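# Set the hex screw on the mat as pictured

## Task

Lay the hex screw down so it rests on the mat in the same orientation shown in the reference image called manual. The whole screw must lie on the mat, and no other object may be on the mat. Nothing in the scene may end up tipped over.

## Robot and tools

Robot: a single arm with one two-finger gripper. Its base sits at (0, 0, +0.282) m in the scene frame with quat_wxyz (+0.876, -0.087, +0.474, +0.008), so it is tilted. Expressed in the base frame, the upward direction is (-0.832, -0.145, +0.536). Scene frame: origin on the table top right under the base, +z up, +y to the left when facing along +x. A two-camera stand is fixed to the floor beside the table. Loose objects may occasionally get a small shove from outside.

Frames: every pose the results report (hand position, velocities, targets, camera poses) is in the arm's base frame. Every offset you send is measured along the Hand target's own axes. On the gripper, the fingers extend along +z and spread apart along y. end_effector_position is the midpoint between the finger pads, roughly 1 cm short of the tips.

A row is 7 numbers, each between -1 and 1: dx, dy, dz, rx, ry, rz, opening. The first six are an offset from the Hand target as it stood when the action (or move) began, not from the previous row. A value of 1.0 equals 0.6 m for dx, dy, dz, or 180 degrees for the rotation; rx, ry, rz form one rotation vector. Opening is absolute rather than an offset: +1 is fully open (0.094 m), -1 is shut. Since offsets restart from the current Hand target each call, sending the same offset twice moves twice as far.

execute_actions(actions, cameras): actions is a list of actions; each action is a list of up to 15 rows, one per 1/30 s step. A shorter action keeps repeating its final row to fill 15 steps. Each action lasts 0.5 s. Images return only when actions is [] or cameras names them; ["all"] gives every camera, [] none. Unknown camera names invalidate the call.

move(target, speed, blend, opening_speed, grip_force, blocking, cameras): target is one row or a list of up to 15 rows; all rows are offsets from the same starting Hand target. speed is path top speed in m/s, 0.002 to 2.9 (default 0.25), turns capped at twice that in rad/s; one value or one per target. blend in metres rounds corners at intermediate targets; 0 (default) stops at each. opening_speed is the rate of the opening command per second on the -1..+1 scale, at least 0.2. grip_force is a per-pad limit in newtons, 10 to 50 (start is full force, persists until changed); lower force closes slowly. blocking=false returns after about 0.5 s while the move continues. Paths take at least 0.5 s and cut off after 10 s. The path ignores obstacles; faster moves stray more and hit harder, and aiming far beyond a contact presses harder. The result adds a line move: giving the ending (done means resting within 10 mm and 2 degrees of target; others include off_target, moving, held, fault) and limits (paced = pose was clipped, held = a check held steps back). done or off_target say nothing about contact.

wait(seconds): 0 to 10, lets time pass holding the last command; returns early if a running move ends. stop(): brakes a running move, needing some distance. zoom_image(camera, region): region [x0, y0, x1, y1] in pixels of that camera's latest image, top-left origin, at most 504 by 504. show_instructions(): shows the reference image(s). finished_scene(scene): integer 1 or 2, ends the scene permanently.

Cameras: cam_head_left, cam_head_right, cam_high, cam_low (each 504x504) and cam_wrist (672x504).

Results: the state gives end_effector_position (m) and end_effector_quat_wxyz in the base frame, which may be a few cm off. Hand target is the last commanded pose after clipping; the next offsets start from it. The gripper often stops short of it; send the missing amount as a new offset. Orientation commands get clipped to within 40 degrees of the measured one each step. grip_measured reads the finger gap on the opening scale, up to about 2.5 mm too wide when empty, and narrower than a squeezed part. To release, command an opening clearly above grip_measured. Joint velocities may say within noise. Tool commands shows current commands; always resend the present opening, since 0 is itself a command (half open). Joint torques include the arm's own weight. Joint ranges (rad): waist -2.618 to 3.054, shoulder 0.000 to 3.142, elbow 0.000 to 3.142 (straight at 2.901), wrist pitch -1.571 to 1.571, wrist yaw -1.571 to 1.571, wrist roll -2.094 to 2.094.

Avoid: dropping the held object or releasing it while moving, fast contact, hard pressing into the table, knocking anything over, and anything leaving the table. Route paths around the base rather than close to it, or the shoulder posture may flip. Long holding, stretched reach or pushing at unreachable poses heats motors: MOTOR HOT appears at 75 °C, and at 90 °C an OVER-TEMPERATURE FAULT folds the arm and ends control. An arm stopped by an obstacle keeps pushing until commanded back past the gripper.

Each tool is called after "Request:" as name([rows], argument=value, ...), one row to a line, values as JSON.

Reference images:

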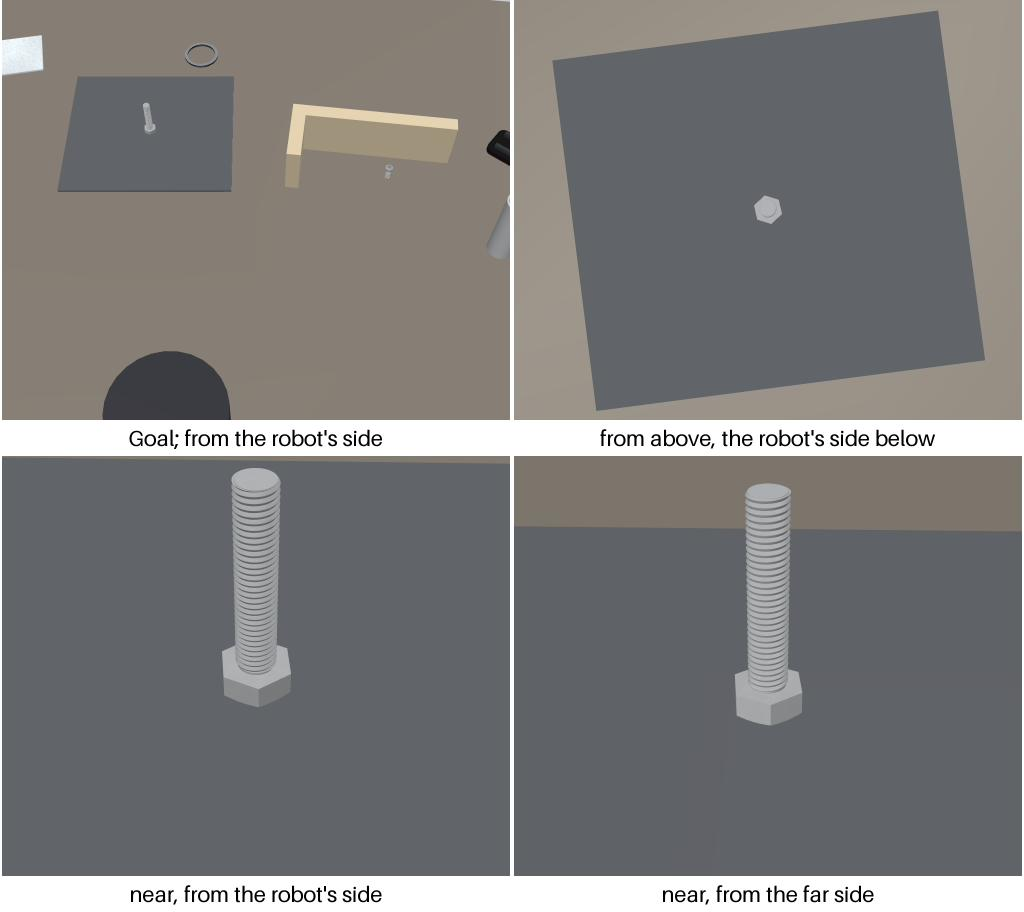

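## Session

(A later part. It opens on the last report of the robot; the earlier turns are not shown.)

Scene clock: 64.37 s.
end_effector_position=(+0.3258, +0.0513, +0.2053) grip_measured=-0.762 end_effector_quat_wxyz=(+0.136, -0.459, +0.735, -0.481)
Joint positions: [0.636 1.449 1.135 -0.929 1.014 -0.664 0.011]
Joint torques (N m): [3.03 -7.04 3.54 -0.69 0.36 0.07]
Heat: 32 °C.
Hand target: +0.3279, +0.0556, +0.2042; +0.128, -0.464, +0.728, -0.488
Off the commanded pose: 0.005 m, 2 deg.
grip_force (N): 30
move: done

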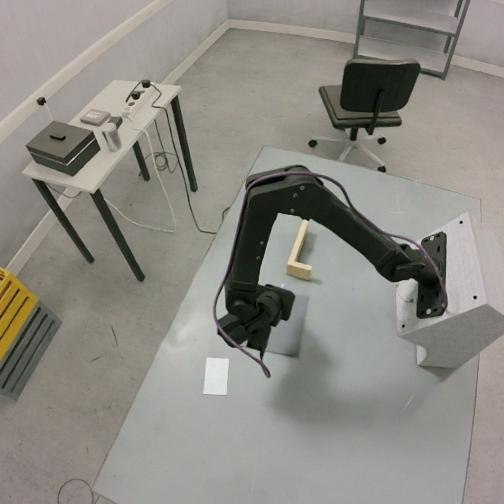

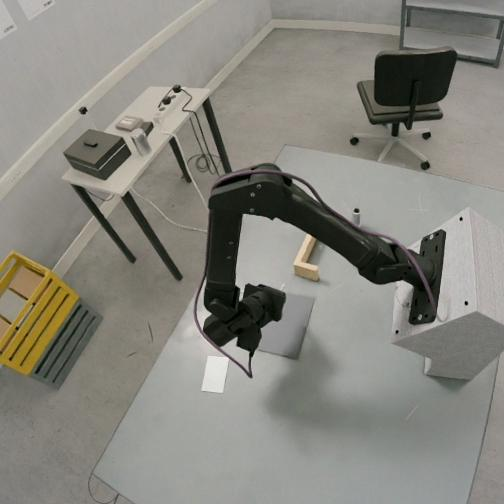

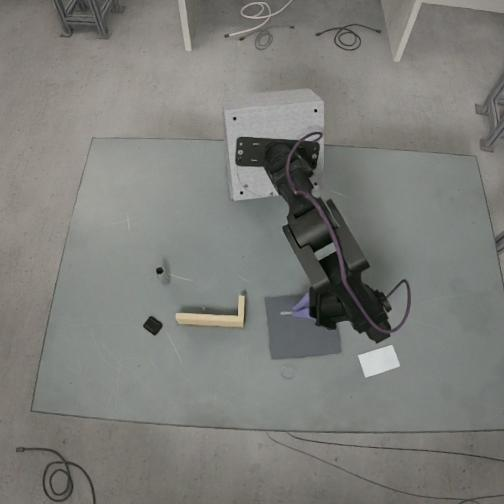

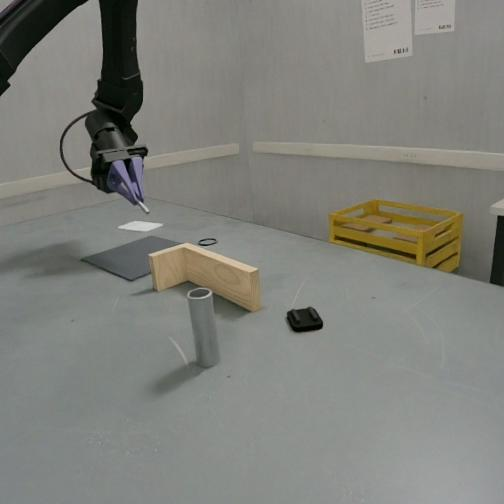

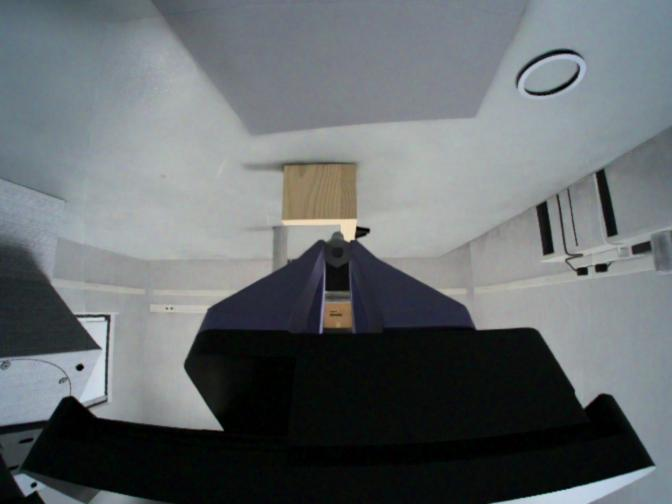

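Request:
move(target=[-0.0984, 0, 0.0984, 0, 0.0278, 0, -0.9], speed=0.1, cameras=["cam_high", "cam_low", "cam_head_right", "cam_wrist"])

Request:
zoom_image(camera="cam_low", region=[60, 180, 200, 300])

Request:
zoom_image(camera="cam_high", region=[240, 270, 380, 380])

Scene clock: 67.43 s.
end_effector_position=(+0.3925, +0.0701, +0.1621) grip_measured=-0.762 end_effector_quat_wxyz=(+0.104, -0.444, +0.737, -0.499)
Joint positions: [0.576 1.78 1.295 -0.784 1.044 -0.684 0.011]
Joint torques (N m): [1.78 -8.14 2.21 -0.57 0.44 -0.12]
Heat: 32 °C.
Hand target: +0.3973, +0.0678, +0.1596; +0.096, -0.442, +0.733, -0.508
Off the commanded pose: 0.006 m, 1 deg.
grip_force (N): 30
move: done
Images, in order (width x height): cam_head_right 504x504, cam_high 504x504, cam_low 504x504, cam_wrist 672x504.

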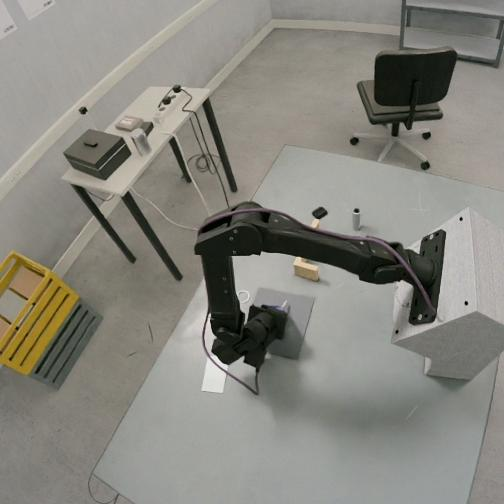

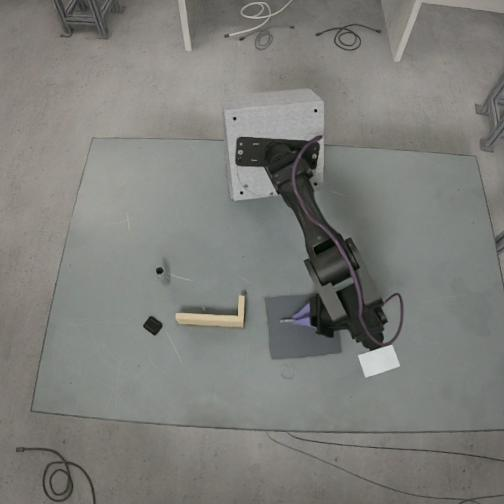

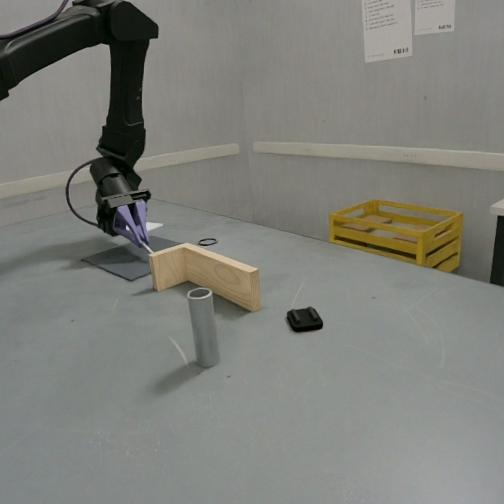

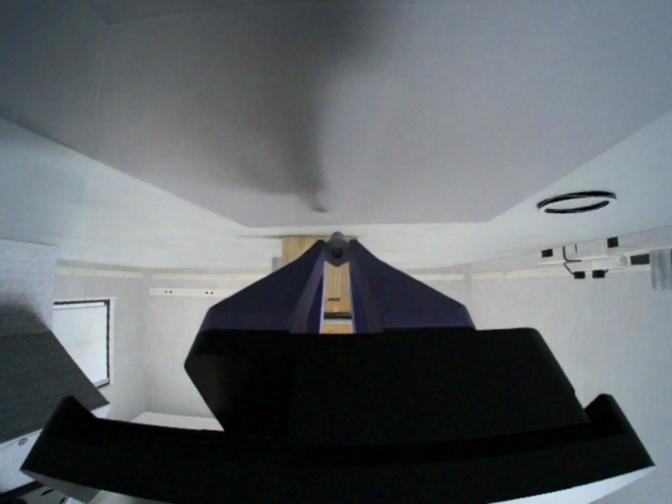

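Scaled by 3.600 from the camera's 504x504 image, which has a finer 720x720 frame.

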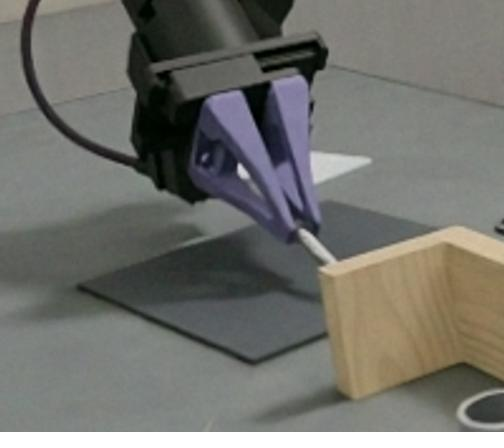

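Scaled by 3.600 from the camera's 504x504 image, which has a finer 720x720 frame.

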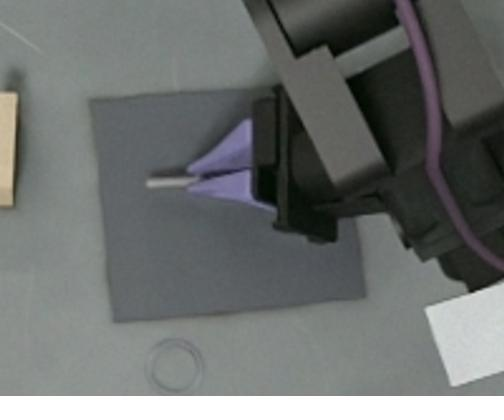

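Request:
move(target=[-0.0115, 0, 0.0096, 0, 0, 0, -0.775], speed=0.05, cameras=["cam_low", "cam_wrist"])

Request:
zoom_image(camera="cam_low", region=[90, 200, 190, 290])

Request:
zoom_image(camera="cam_wrist", region=[270, 180, 400, 280])

Scene clock: 68.87 s.
end_effector_position=(+0.3995, +0.0712, +0.1588) grip_measured=-0.762 end_effector_quat_wxyz=(+0.105, -0.443, +0.736, -0.501)
Joint positions: [0.568 1.804 1.307 -0.756 1.045 -0.7 0.011]
Joint torques (N m): [1.83 -7.87 2.26 -0.55 0.4 -0.09]
Heat: 32 °C.
Hand target: +0.4047, +0.0692, +0.1547; +0.096, -0.442, +0.733, -0.508
Off the commanded pose: 0.007 m, 1 deg.
grip_force (N): 30
move: done
Images, in order (width x height): cam_low 504x504, cam_wrist 672x504.

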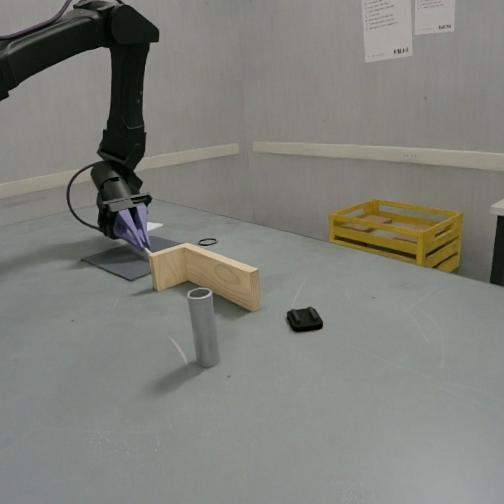

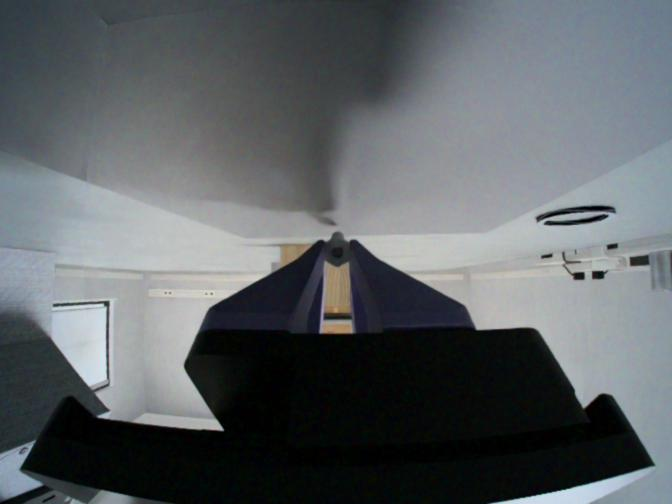

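Scaled by 5.040 from the camera's 504x504 image, which has a finer 720x720 frame.

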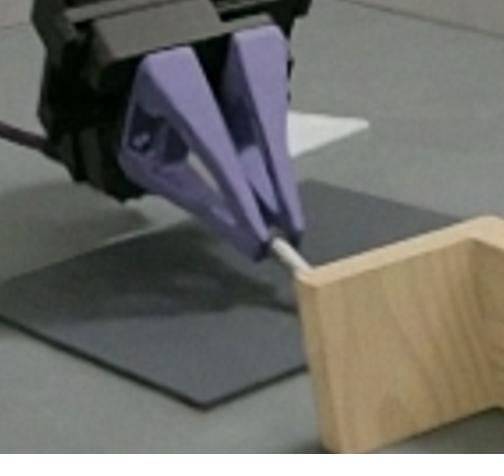

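Scaled by 3.877 from the camera's 672x504 image, which has a finer 960x720 frame.

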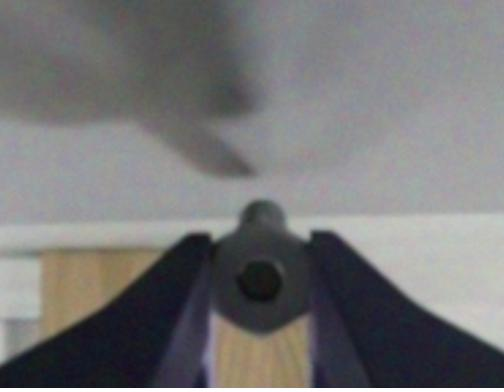

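Request:
move(target=[-0.009, 0, 0.0075, 0, 0, 0, -0.775], speed=0.04, cameras=["cam_wrist"])

Request:
zoom_image(camera="cam_wrist", region=[270, 180, 400, 280])

Scene clock: 70.07 s.
end_effector_position=(+0.4045, +0.0721, +0.1565) grip_measured=-0.762 end_effector_quat_wxyz=(+0.104, -0.444, +0.735, -0.502)
Joint positions: [0.563 1.822 1.319 -0.743 1.045 -0.711 0.011]
Joint torques (N m): [1.73 -7.76 2.18 -0.52 0.38 -0.08]
Heat: 32 °C.
Hand target: +0.4107, +0.0702, +0.1510; +0.096, -0.442, +0.733, -0.508
Off the commanded pose: 0.008 m, 1 deg.
grip_force (N): 30
move: done
Images, in order (width x height): cam_wrist 672x504.

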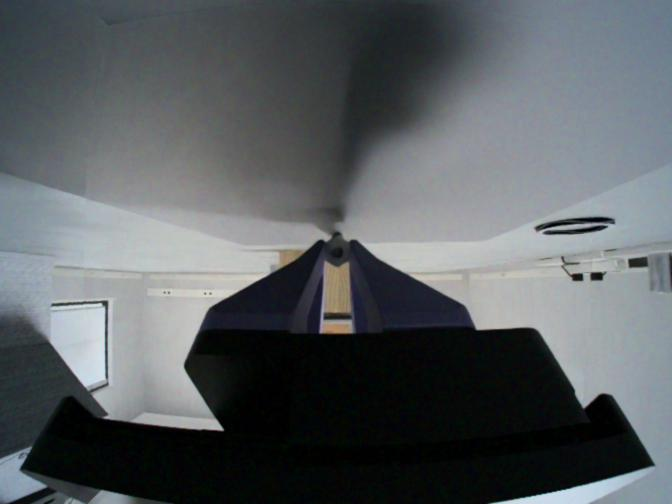

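Scaled by 3.877 from the camera's 672x504 image, which has a finer 960x720 frame.

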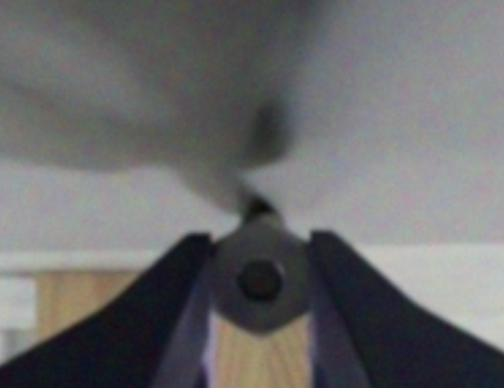

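Request:
move(target=[-0.0077, 0, 0.0064, 0, 0, 0, -0.766], speed=0.03, cameras=["cam_wrist"])

Request:
zoom_image(camera="cam_wrist", region=[270, 180, 400, 280])

Scene clock: 71.20 s.
end_effector_position=(+0.4088, +0.0732, +0.1542) grip_measured=-0.762 end_effector_quat_wxyz=(+0.103, -0.444, +0.734, -0.503)
Joint positions: [0.56 1.84 1.33 -0.731 1.047 -0.72 0.011]
Joint torques (N m): [1.61 -7.71 2.07 -0.45 0.34 -0.11]
Heat: 32 °C.
Hand target: +0.4157, +0.0712, +0.1478; +0.096, -0.442, +0.733, -0.508
Off the commanded pose: 0.010 m, 1 deg.
grip_force (N): 30
move: done
Images, in order (width x height): cam_wrist 672x504.

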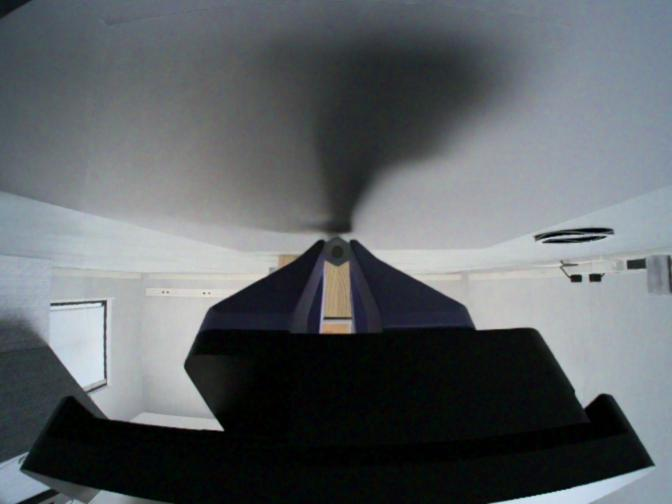

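Scaled by 3.877 from the camera's 672x504 image, which has a finer 960x720 frame.

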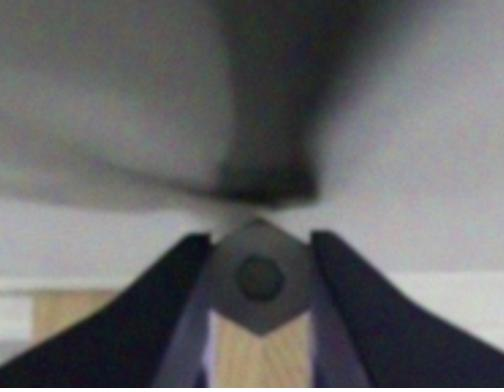

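Request:
move(target=[0, 0, 0, 0, 0, 0, -0.55], opening_speed=0.3, cameras=["cam_wrist"])

Request:
zoom_image(camera="cam_wrist", region=[270, 180, 400, 280])

Scene clock: 72.63 s.
end_effector_position=(+0.4106, +0.0728, +0.1549) grip_measured=-0.552 end_effector_quat_wxyz=(+0.106, -0.441, +0.736, -0.503)
Joint positions: [0.557 1.84 1.33 -0.719 1.047 -0.722 0.021]
Joint torques (N m): [1.74 -7.69 2.14 -0.53 0.34 -0.11]
Heat: 32 °C.
Hand target: +0.4157, +0.0712, +0.1478; +0.096, -0.442, +0.733, -0.508
Off the commanded pose: 0.009 m, 1 deg.
grip_force (N): 30
move: done
Images, in order (width x height): cam_wrist 672x504.

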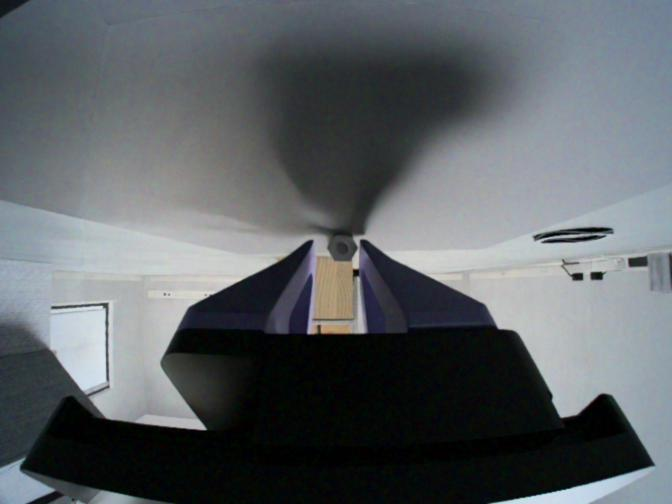

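Scaled by 3.877 from the camera's 672x504 image, which has a finer 960x720 frame.

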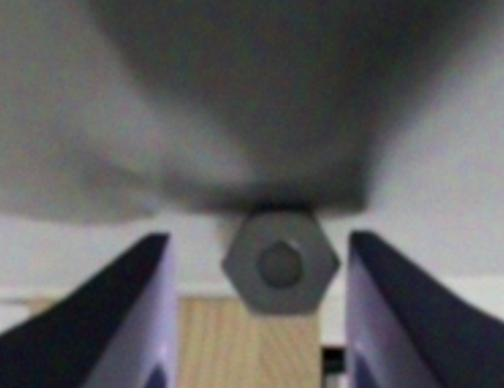

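Request:
move([
  [0.0103, 0, -0.0913, 0, 0, 0, -0.55],
  [0.1662, -0.0093, -0.0742, 0, -0.528, 0, -0.55],
], speed=[0.08, 0.2], blend=[0.01, 0], grip_force=50, cameras=["all"])

Request:
zoom_image(camera="cam_wrist", region=[240, 130, 440, 280])

Scene clock: 80.53 s.
end_effector_position=(+0.3324, +0.0291, +0.2040) grip_measured=-0.552 end_effector_quat_wxyz=(-0.600, +0.675, -0.428, +0.031)
Joint positions: [-0.454 1.418 0.92 -0.562 -1.248 -2.093 0.021]
Joint torques (N m): [-3.38 -6.04 2.85 -0.43 -0.58 -0.08]
Heat: 32 °C.
Hand target: +0.3336, +0.0256, +0.2039; -0.605, +0.674, -0.424, +0.017
Off the commanded pose: 0.004 m, 2 deg.
joint sent to its limit — joint 6 (wrist roll), lower limit. The joint targets still meet the commanded pose.
move: done

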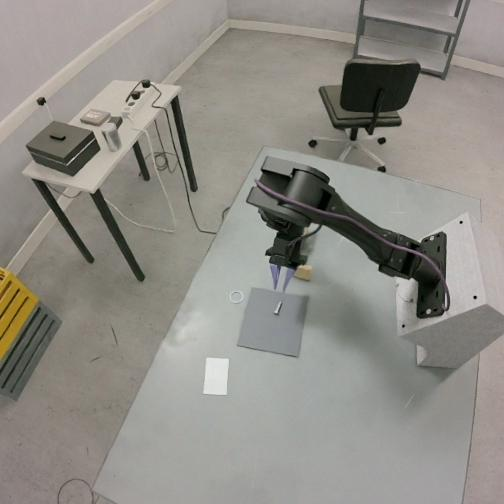

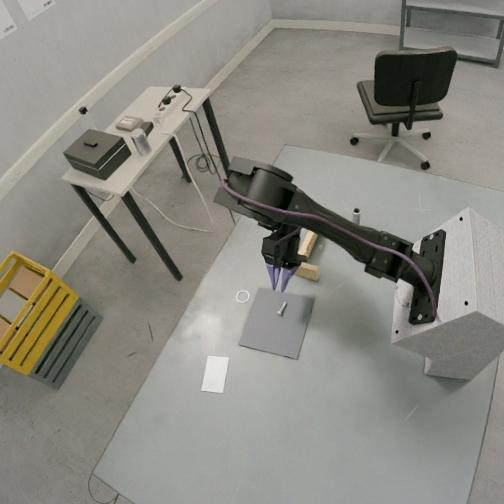

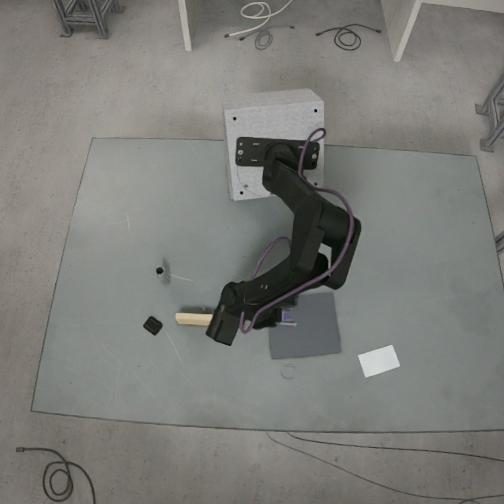

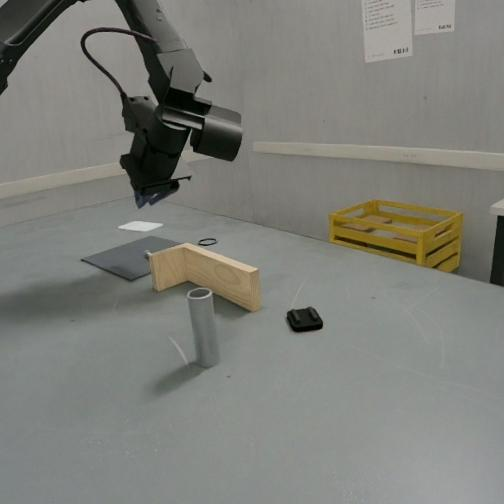

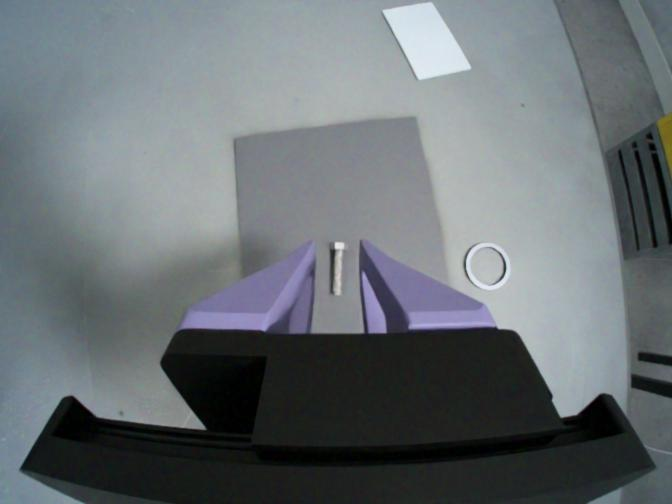

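Scaled by 2.520 from the camera's 672x504 image, which has a finer 960x720 frame.

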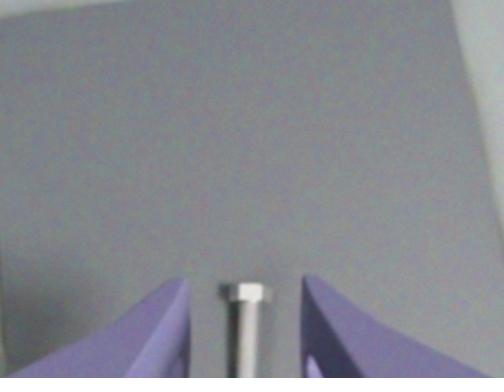

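Request:
move(target=[0.0601, -0.0008, 0.0966, 0, 0, 0, -0.552], speed=0.1, cameras=["cam_wrist", "cam_low"])

Request:
zoom_image(camera="cam_wrist", region=[280, 190, 400, 310])

Scene clock: 84.00 s.
end_effector_position=(+0.3882, +0.0480, +0.1809) grip_measured=-0.552 end_effector_quat_wxyz=(-0.607, +0.677, -0.416, +0.031)
Joint positions: [-0.322 1.592 0.92 -0.101 -1.188 -1.807 0.021]
Joint torques (N m): [-1.73 -7.08 0.21 0.02 -0.4 0.13]
Heat: 32 °C.
Hand target: +0.3880, +0.0507, +0.1712; -0.605, +0.674, -0.424, +0.017
Off the commanded pose: 0.010 m, 2 deg.
move: done
Images, in order (width x height): cam_low 504x504, cam_wrist 672x504.

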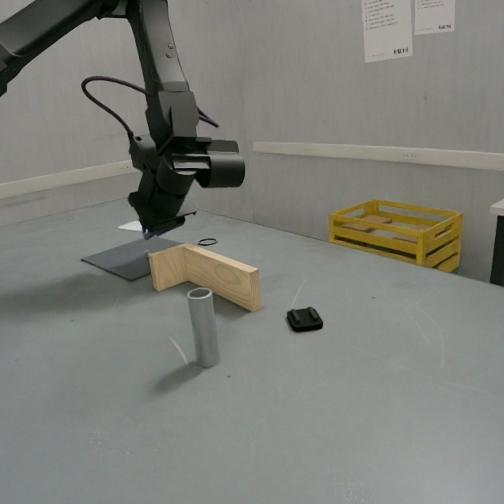

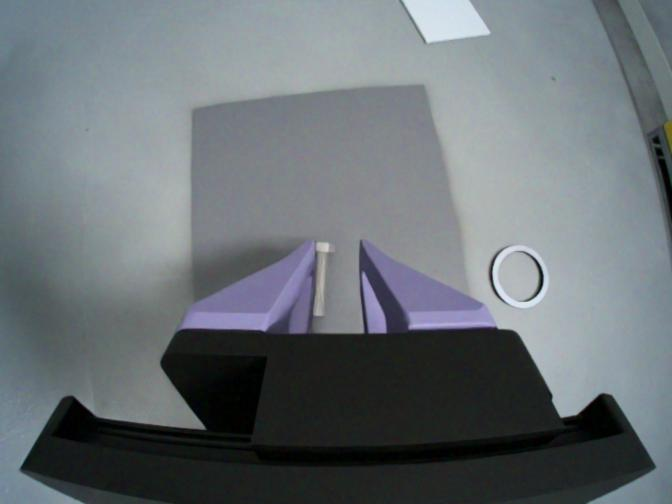

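Scaled by 4.200 from the camera's 672x504 image, which has a finer 960x720 frame.

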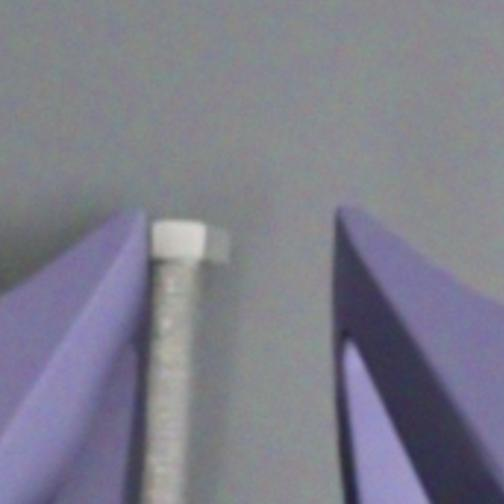

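Request:
move([
  [0.0084, 0.0113, 0.0128, 0, 0, 0, -0.552],
  [0.0240, 0.0113, 0.0284, 0, 0, 0, -0.552],
], speed=0.06, cameras=["cam_wrist"])

Request:
zoom_image(camera="cam_wrist", region=[280, 190, 400, 310])

Scene clock: 87.10 s.
end_effector_position=(+0.3994, +0.0546, +0.1589) grip_measured=-0.552 end_effector_quat_wxyz=(-0.606, +0.675, -0.420, +0.026)
Joint positions: [-0.291 1.664 0.893 0.036 -1.165 -1.749 0.021]
Joint torques (N m): [-1.63 -6.83 1.29 0.1 -0.37 0.11]
Heat: 32 °C.
Hand target: +0.4026, +0.0564, +0.1539; -0.605, +0.674, -0.424, +0.017
Off the commanded pose: 0.006 m, 1 deg.
move: done
Images, in order (width x height): cam_wrist 672x504.

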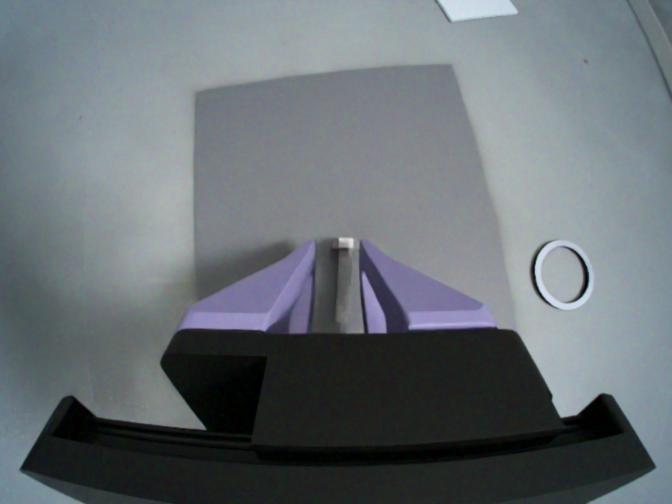

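Scaled by 4.200 from the camera's 672x504 image, which has a finer 960x720 frame.

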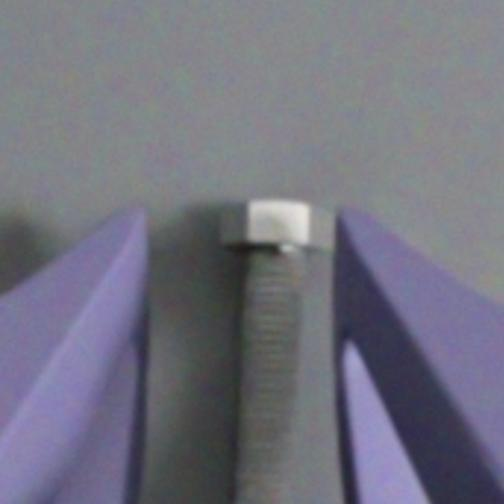

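Request:
move([
  [0.0015, -0.0095, -0.0015, 0, 0, 0, -0.552],
  [0.0068, -0.0095, 0.0038, 0, 0, 0, -0.552],
], speed=0.05, cameras=["cam_wrist"])

Request:
zoom_image(camera="cam_wrist", region=[280, 190, 400, 310])

Scene clock: 89.13 s.
end_effector_position=(+0.4071, +0.0521, +0.1629) grip_measured=-0.552 end_effector_quat_wxyz=(-0.607, +0.675, -0.418, +0.030)
Joint positions: [-0.291 1.682 0.925 0.035 -1.163 -1.744 0.021]
Joint torques (N m): [-1.51 -6.75 1.36 0.02 -0.39 0.12]
Heat: 32 °C.
Hand target: +0.4095, +0.0553, +0.1560; -0.605, +0.674, -0.424, +0.017
Off the commanded pose: 0.008 m, 2 deg.
move: done
Images, in order (width x height): cam_wrist 672x504.

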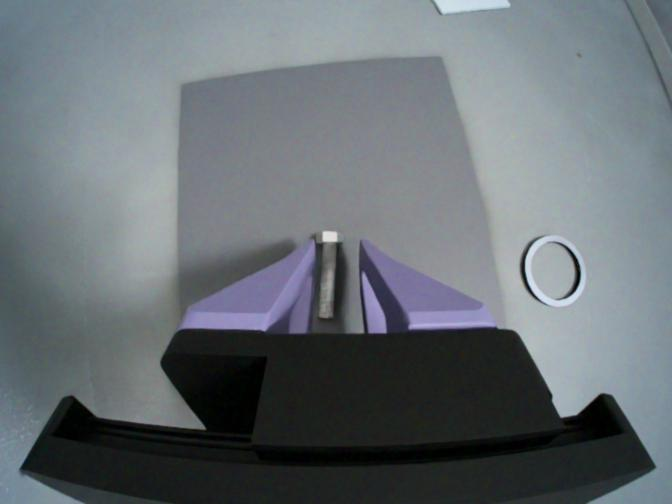

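Scaled by 4.200 from the camera's 672x504 image, which has a finer 960x720 frame.

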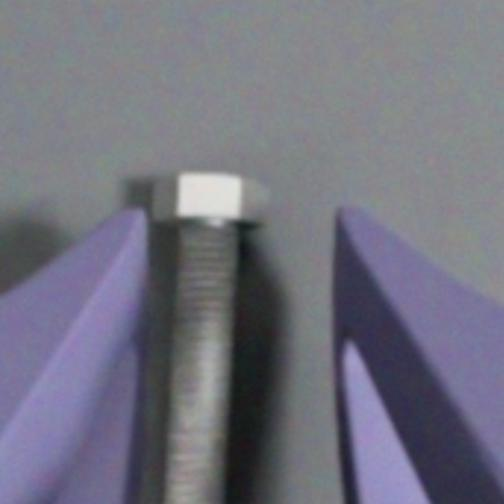

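Request:
move([
  [0.0, 0.006, 0.0, 0, 0, 0, -0.552],
  [0.0098, 0.005, 0.0088, 0, 0, 0, -0.552],
], speed=0.05, cameras=["cam_wrist"])

Request:
zoom_image(camera="cam_wrist", region=[280, 190, 400, 310])

Scene clock: 91.63 s.
end_effector_position=(+0.4112, +0.0545, +0.1547) grip_measured=-0.552 end_effector_quat_wxyz=(-0.606, +0.675, -0.420, +0.026)
Joint positions: [-0.281 1.713 0.925 0.068 -1.158 -1.733 0.021]
Joint torques (N m): [-1.77 -6.89 1.31 0.05 -0.42 0.15]
Heat: 32 °C.
Hand target: +0.4145, +0.0564, +0.1493; -0.605, +0.674, -0.424, +0.017
Off the commanded pose: 0.007 m, 1 deg.
move: done
Images, in order (width x height): cam_wrist 672x504.

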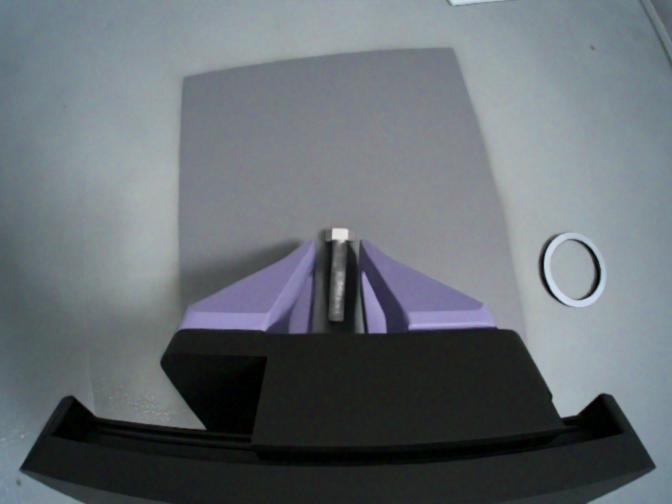

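Scaled by 4.200 from the camera's 672x504 image, which has a finer 960x720 frame.

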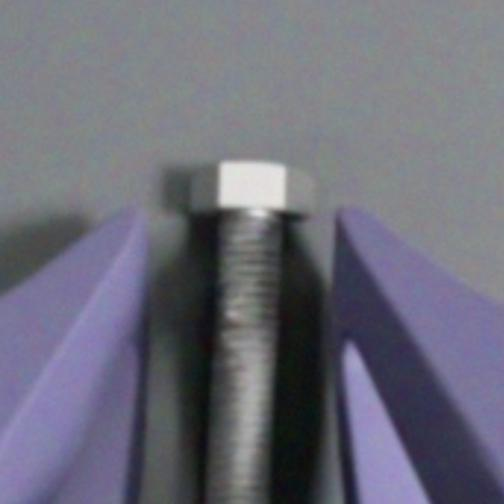

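Request:
move(target=[0.0052, 0, -0.0052, 0, 0, 0, -0.552], speed=0.05, cameras=["cam_wrist"])

Request:
zoom_image(camera="cam_wrist", region=[280, 190, 400, 310])

Scene clock: 93.03 s.
end_effector_position=(+0.4137, +0.0538, +0.1584) grip_measured=-0.552 end_effector_quat_wxyz=(-0.607, +0.676, -0.417, +0.030)
Joint positions: [-0.281 1.713 0.937 0.068 -1.158 -1.733 0.021]
Joint torques (N m): [-2.91 -6.35 1.1 -0.08 -0.46 -0.07]
Heat: 32 °C.
Hand target: +0.4148, +0.0521, +0.1486; -0.605, +0.674, -0.424, +0.017
Off the commanded pose: 0.010 m, 2 deg.
move: done
Images, in order (width x height): cam_wrist 672x504.

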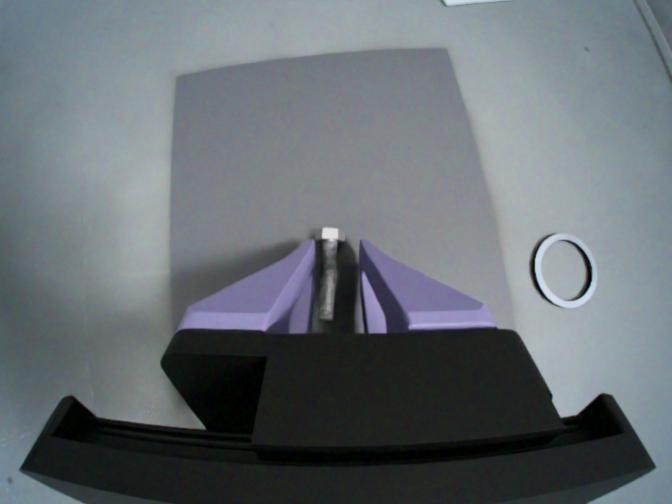

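Scaled by 4.200 from the camera's 672x504 image, which has a finer 960x720 frame.

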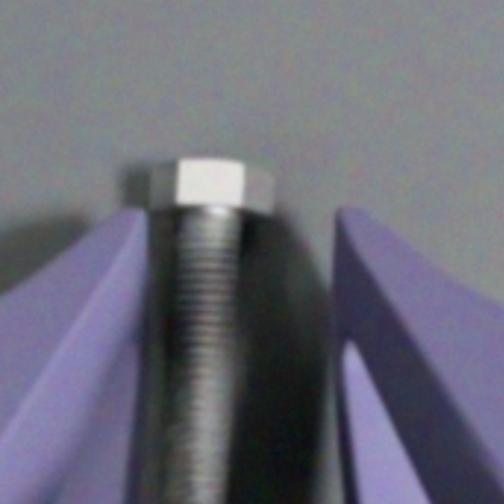

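Request:
move(target=[0.0047, 0.0067, -0.0047, 0, 0, 0, -0.552], speed=0.05, cameras=["cam_wrist"])

Request:
zoom_image(camera="cam_wrist", region=[280, 190, 400, 310])

Scene clock: 94.30 s.
end_effector_position=(+0.4140, +0.0537, +0.1543) grip_measured=-0.552 end_effector_quat_wxyz=(-0.606, +0.678, -0.415, +0.030)
Joint positions: [-0.281 1.724 0.937 0.067 -1.158 -1.749 0.021]
Joint torques (N m): [-3.79 -6.68 0.42 -0.12 -0.55 -0.14]
Heat: 32 °C.
Hand target: +0.4129, +0.0485, +0.1446; -0.605, +0.674, -0.424, +0.017
Off the commanded pose: 0.011 m, 2 deg.
move: off_target
Images, in order (width x height): cam_wrist 672x504.

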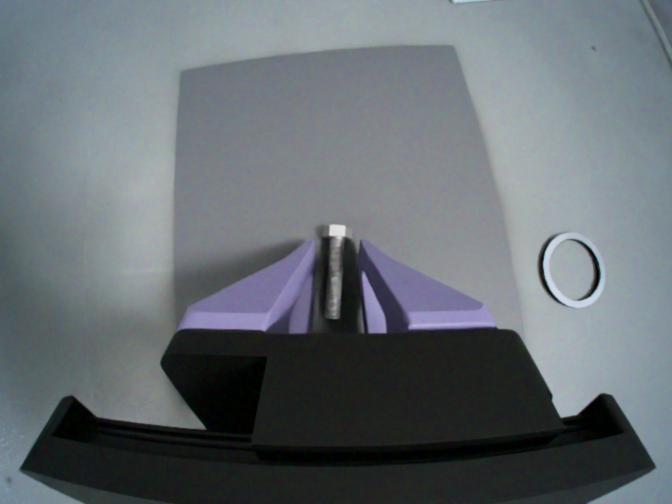

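Scaled by 4.200 from the camera's 672x504 image, which has a finer 960x720 frame.

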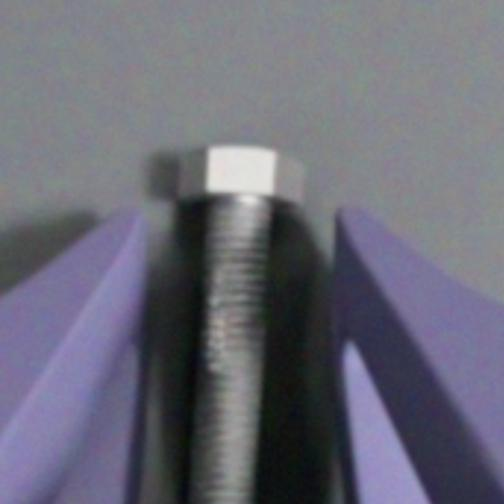

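Request:
move(target=[0, 0, 0, 0, 0, 0, -0.98], opening_speed=0.25, grip_force=40, cameras=["cam_wrist"])

Request:
zoom_image(camera="cam_wrist", region=[280, 190, 400, 310])

Scene clock: 96.63 s.
end_effector_position=(+0.4139, +0.0537, +0.1542) grip_measured=-0.863 end_effector_quat_wxyz=(-0.606, +0.679, -0.415, +0.030)
Joint positions: [-0.281 1.724 0.937 0.067 -1.158 -1.749 0.006]
Joint torques (N m): [-3.92 -6.76 0.43 -0.11 -0.55 -0.11]
Heat: 32 °C.
Hand target: +0.4129, +0.0485, +0.1446; -0.605, +0.674, -0.424, +0.017
Off the commanded pose: 0.011 m, 2 deg.
grip_force (N): 40
move: off_target
Images, in order (width x height): cam_wrist 672x504.

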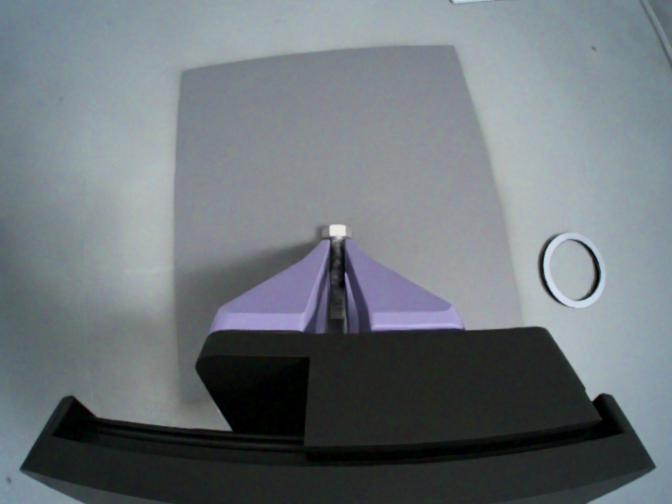

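Scaled by 4.200 from the camera's 672x504 image, which has a finer 960x720 frame.

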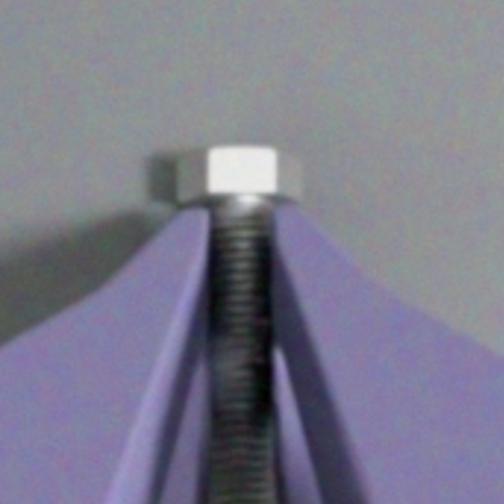

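Request:
move([
  [-0.0695, -0.0083, -0.0601, 0, 0, 0, -0.98],
  [-0.1007, -0.0042, -0.0786, 0.0026, 0.5145, -0.0931, -0.98],
], speed=[0.1, 0.2], blend=[0.01, 0], cameras=["all"])

Request:
zoom_image(camera="cam_wrist", region=[270, 180, 400, 280])

Request:
zoom_image(camera="cam_low", region=[60, 160, 200, 300])

Scene clock: 104.50 s.
end_effector_position=(+0.3498, +0.0428, +0.1913) grip_measured=-0.863 end_effector_quat_wxyz=(+0.117, -0.498, +0.641, -0.572)
Joint positions: [0.607 1.442 0.898 -0.385 1.163 -1.142 0.006]
Joint torques (N m): [2.85 -6.46 2.51 -0.32 0.53 0.13]
Heat: 32 °C.
Hand target: +0.3504, +0.0461, +0.1889; +0.107, -0.500, +0.637, -0.577
Off the commanded pose: 0.004 m, 1 deg.
grip_force (N): 40
move: done

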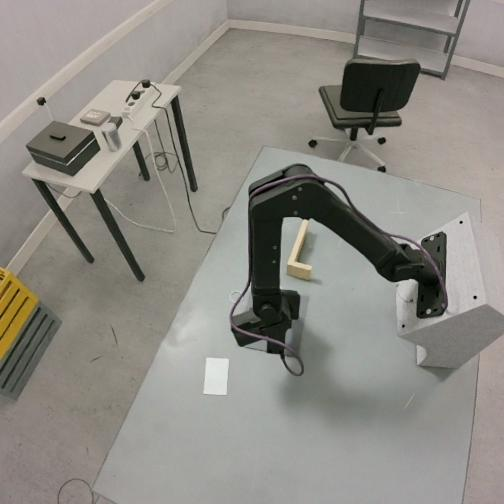

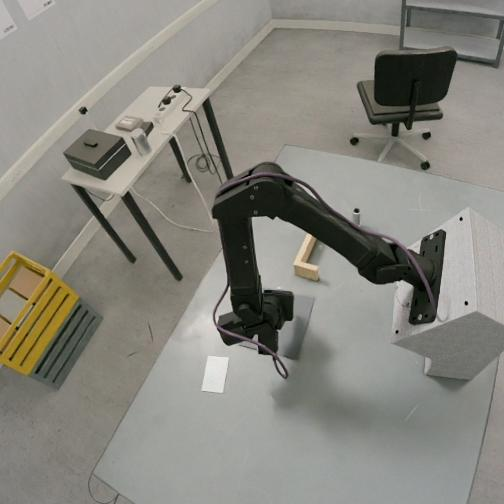

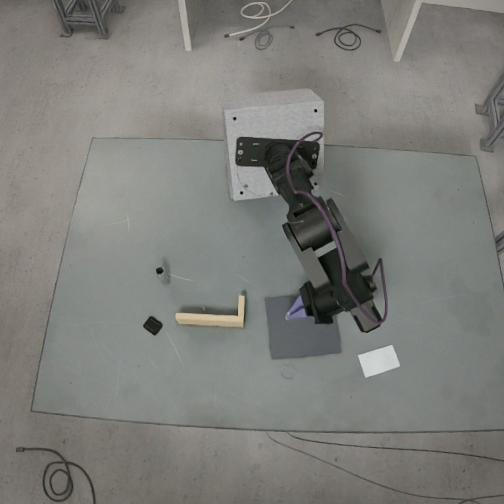

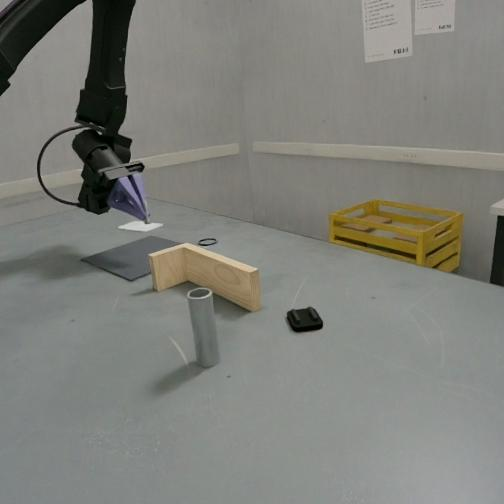

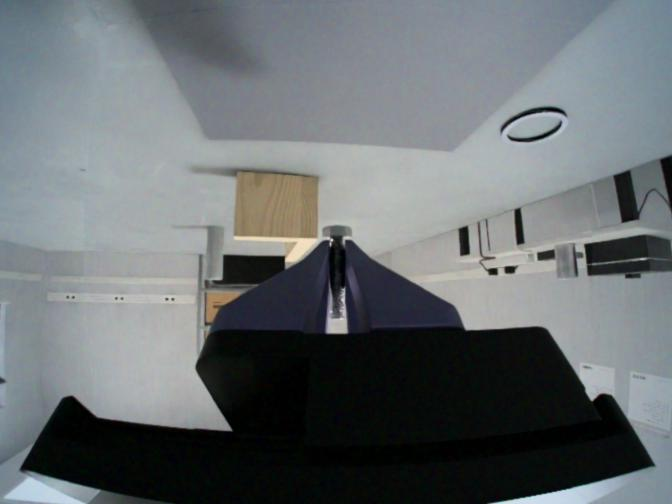

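Scaled by 3.877 from the camera's 672x504 image, which has a finer 960x720 frame.

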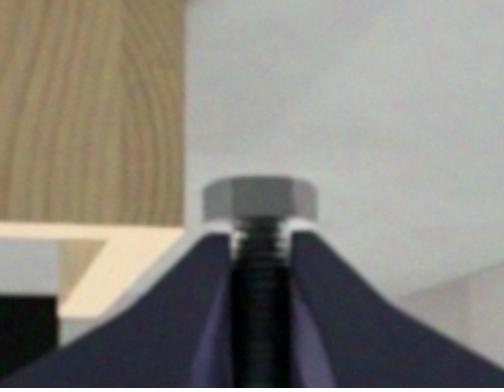

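Scaled by 3.600 from the camera's 504x504 image, which has a finer 720x720 frame.

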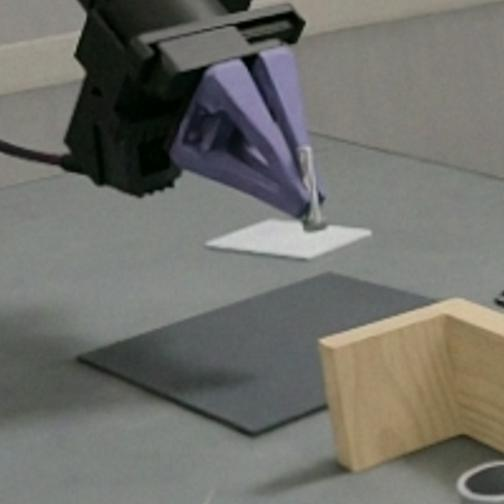

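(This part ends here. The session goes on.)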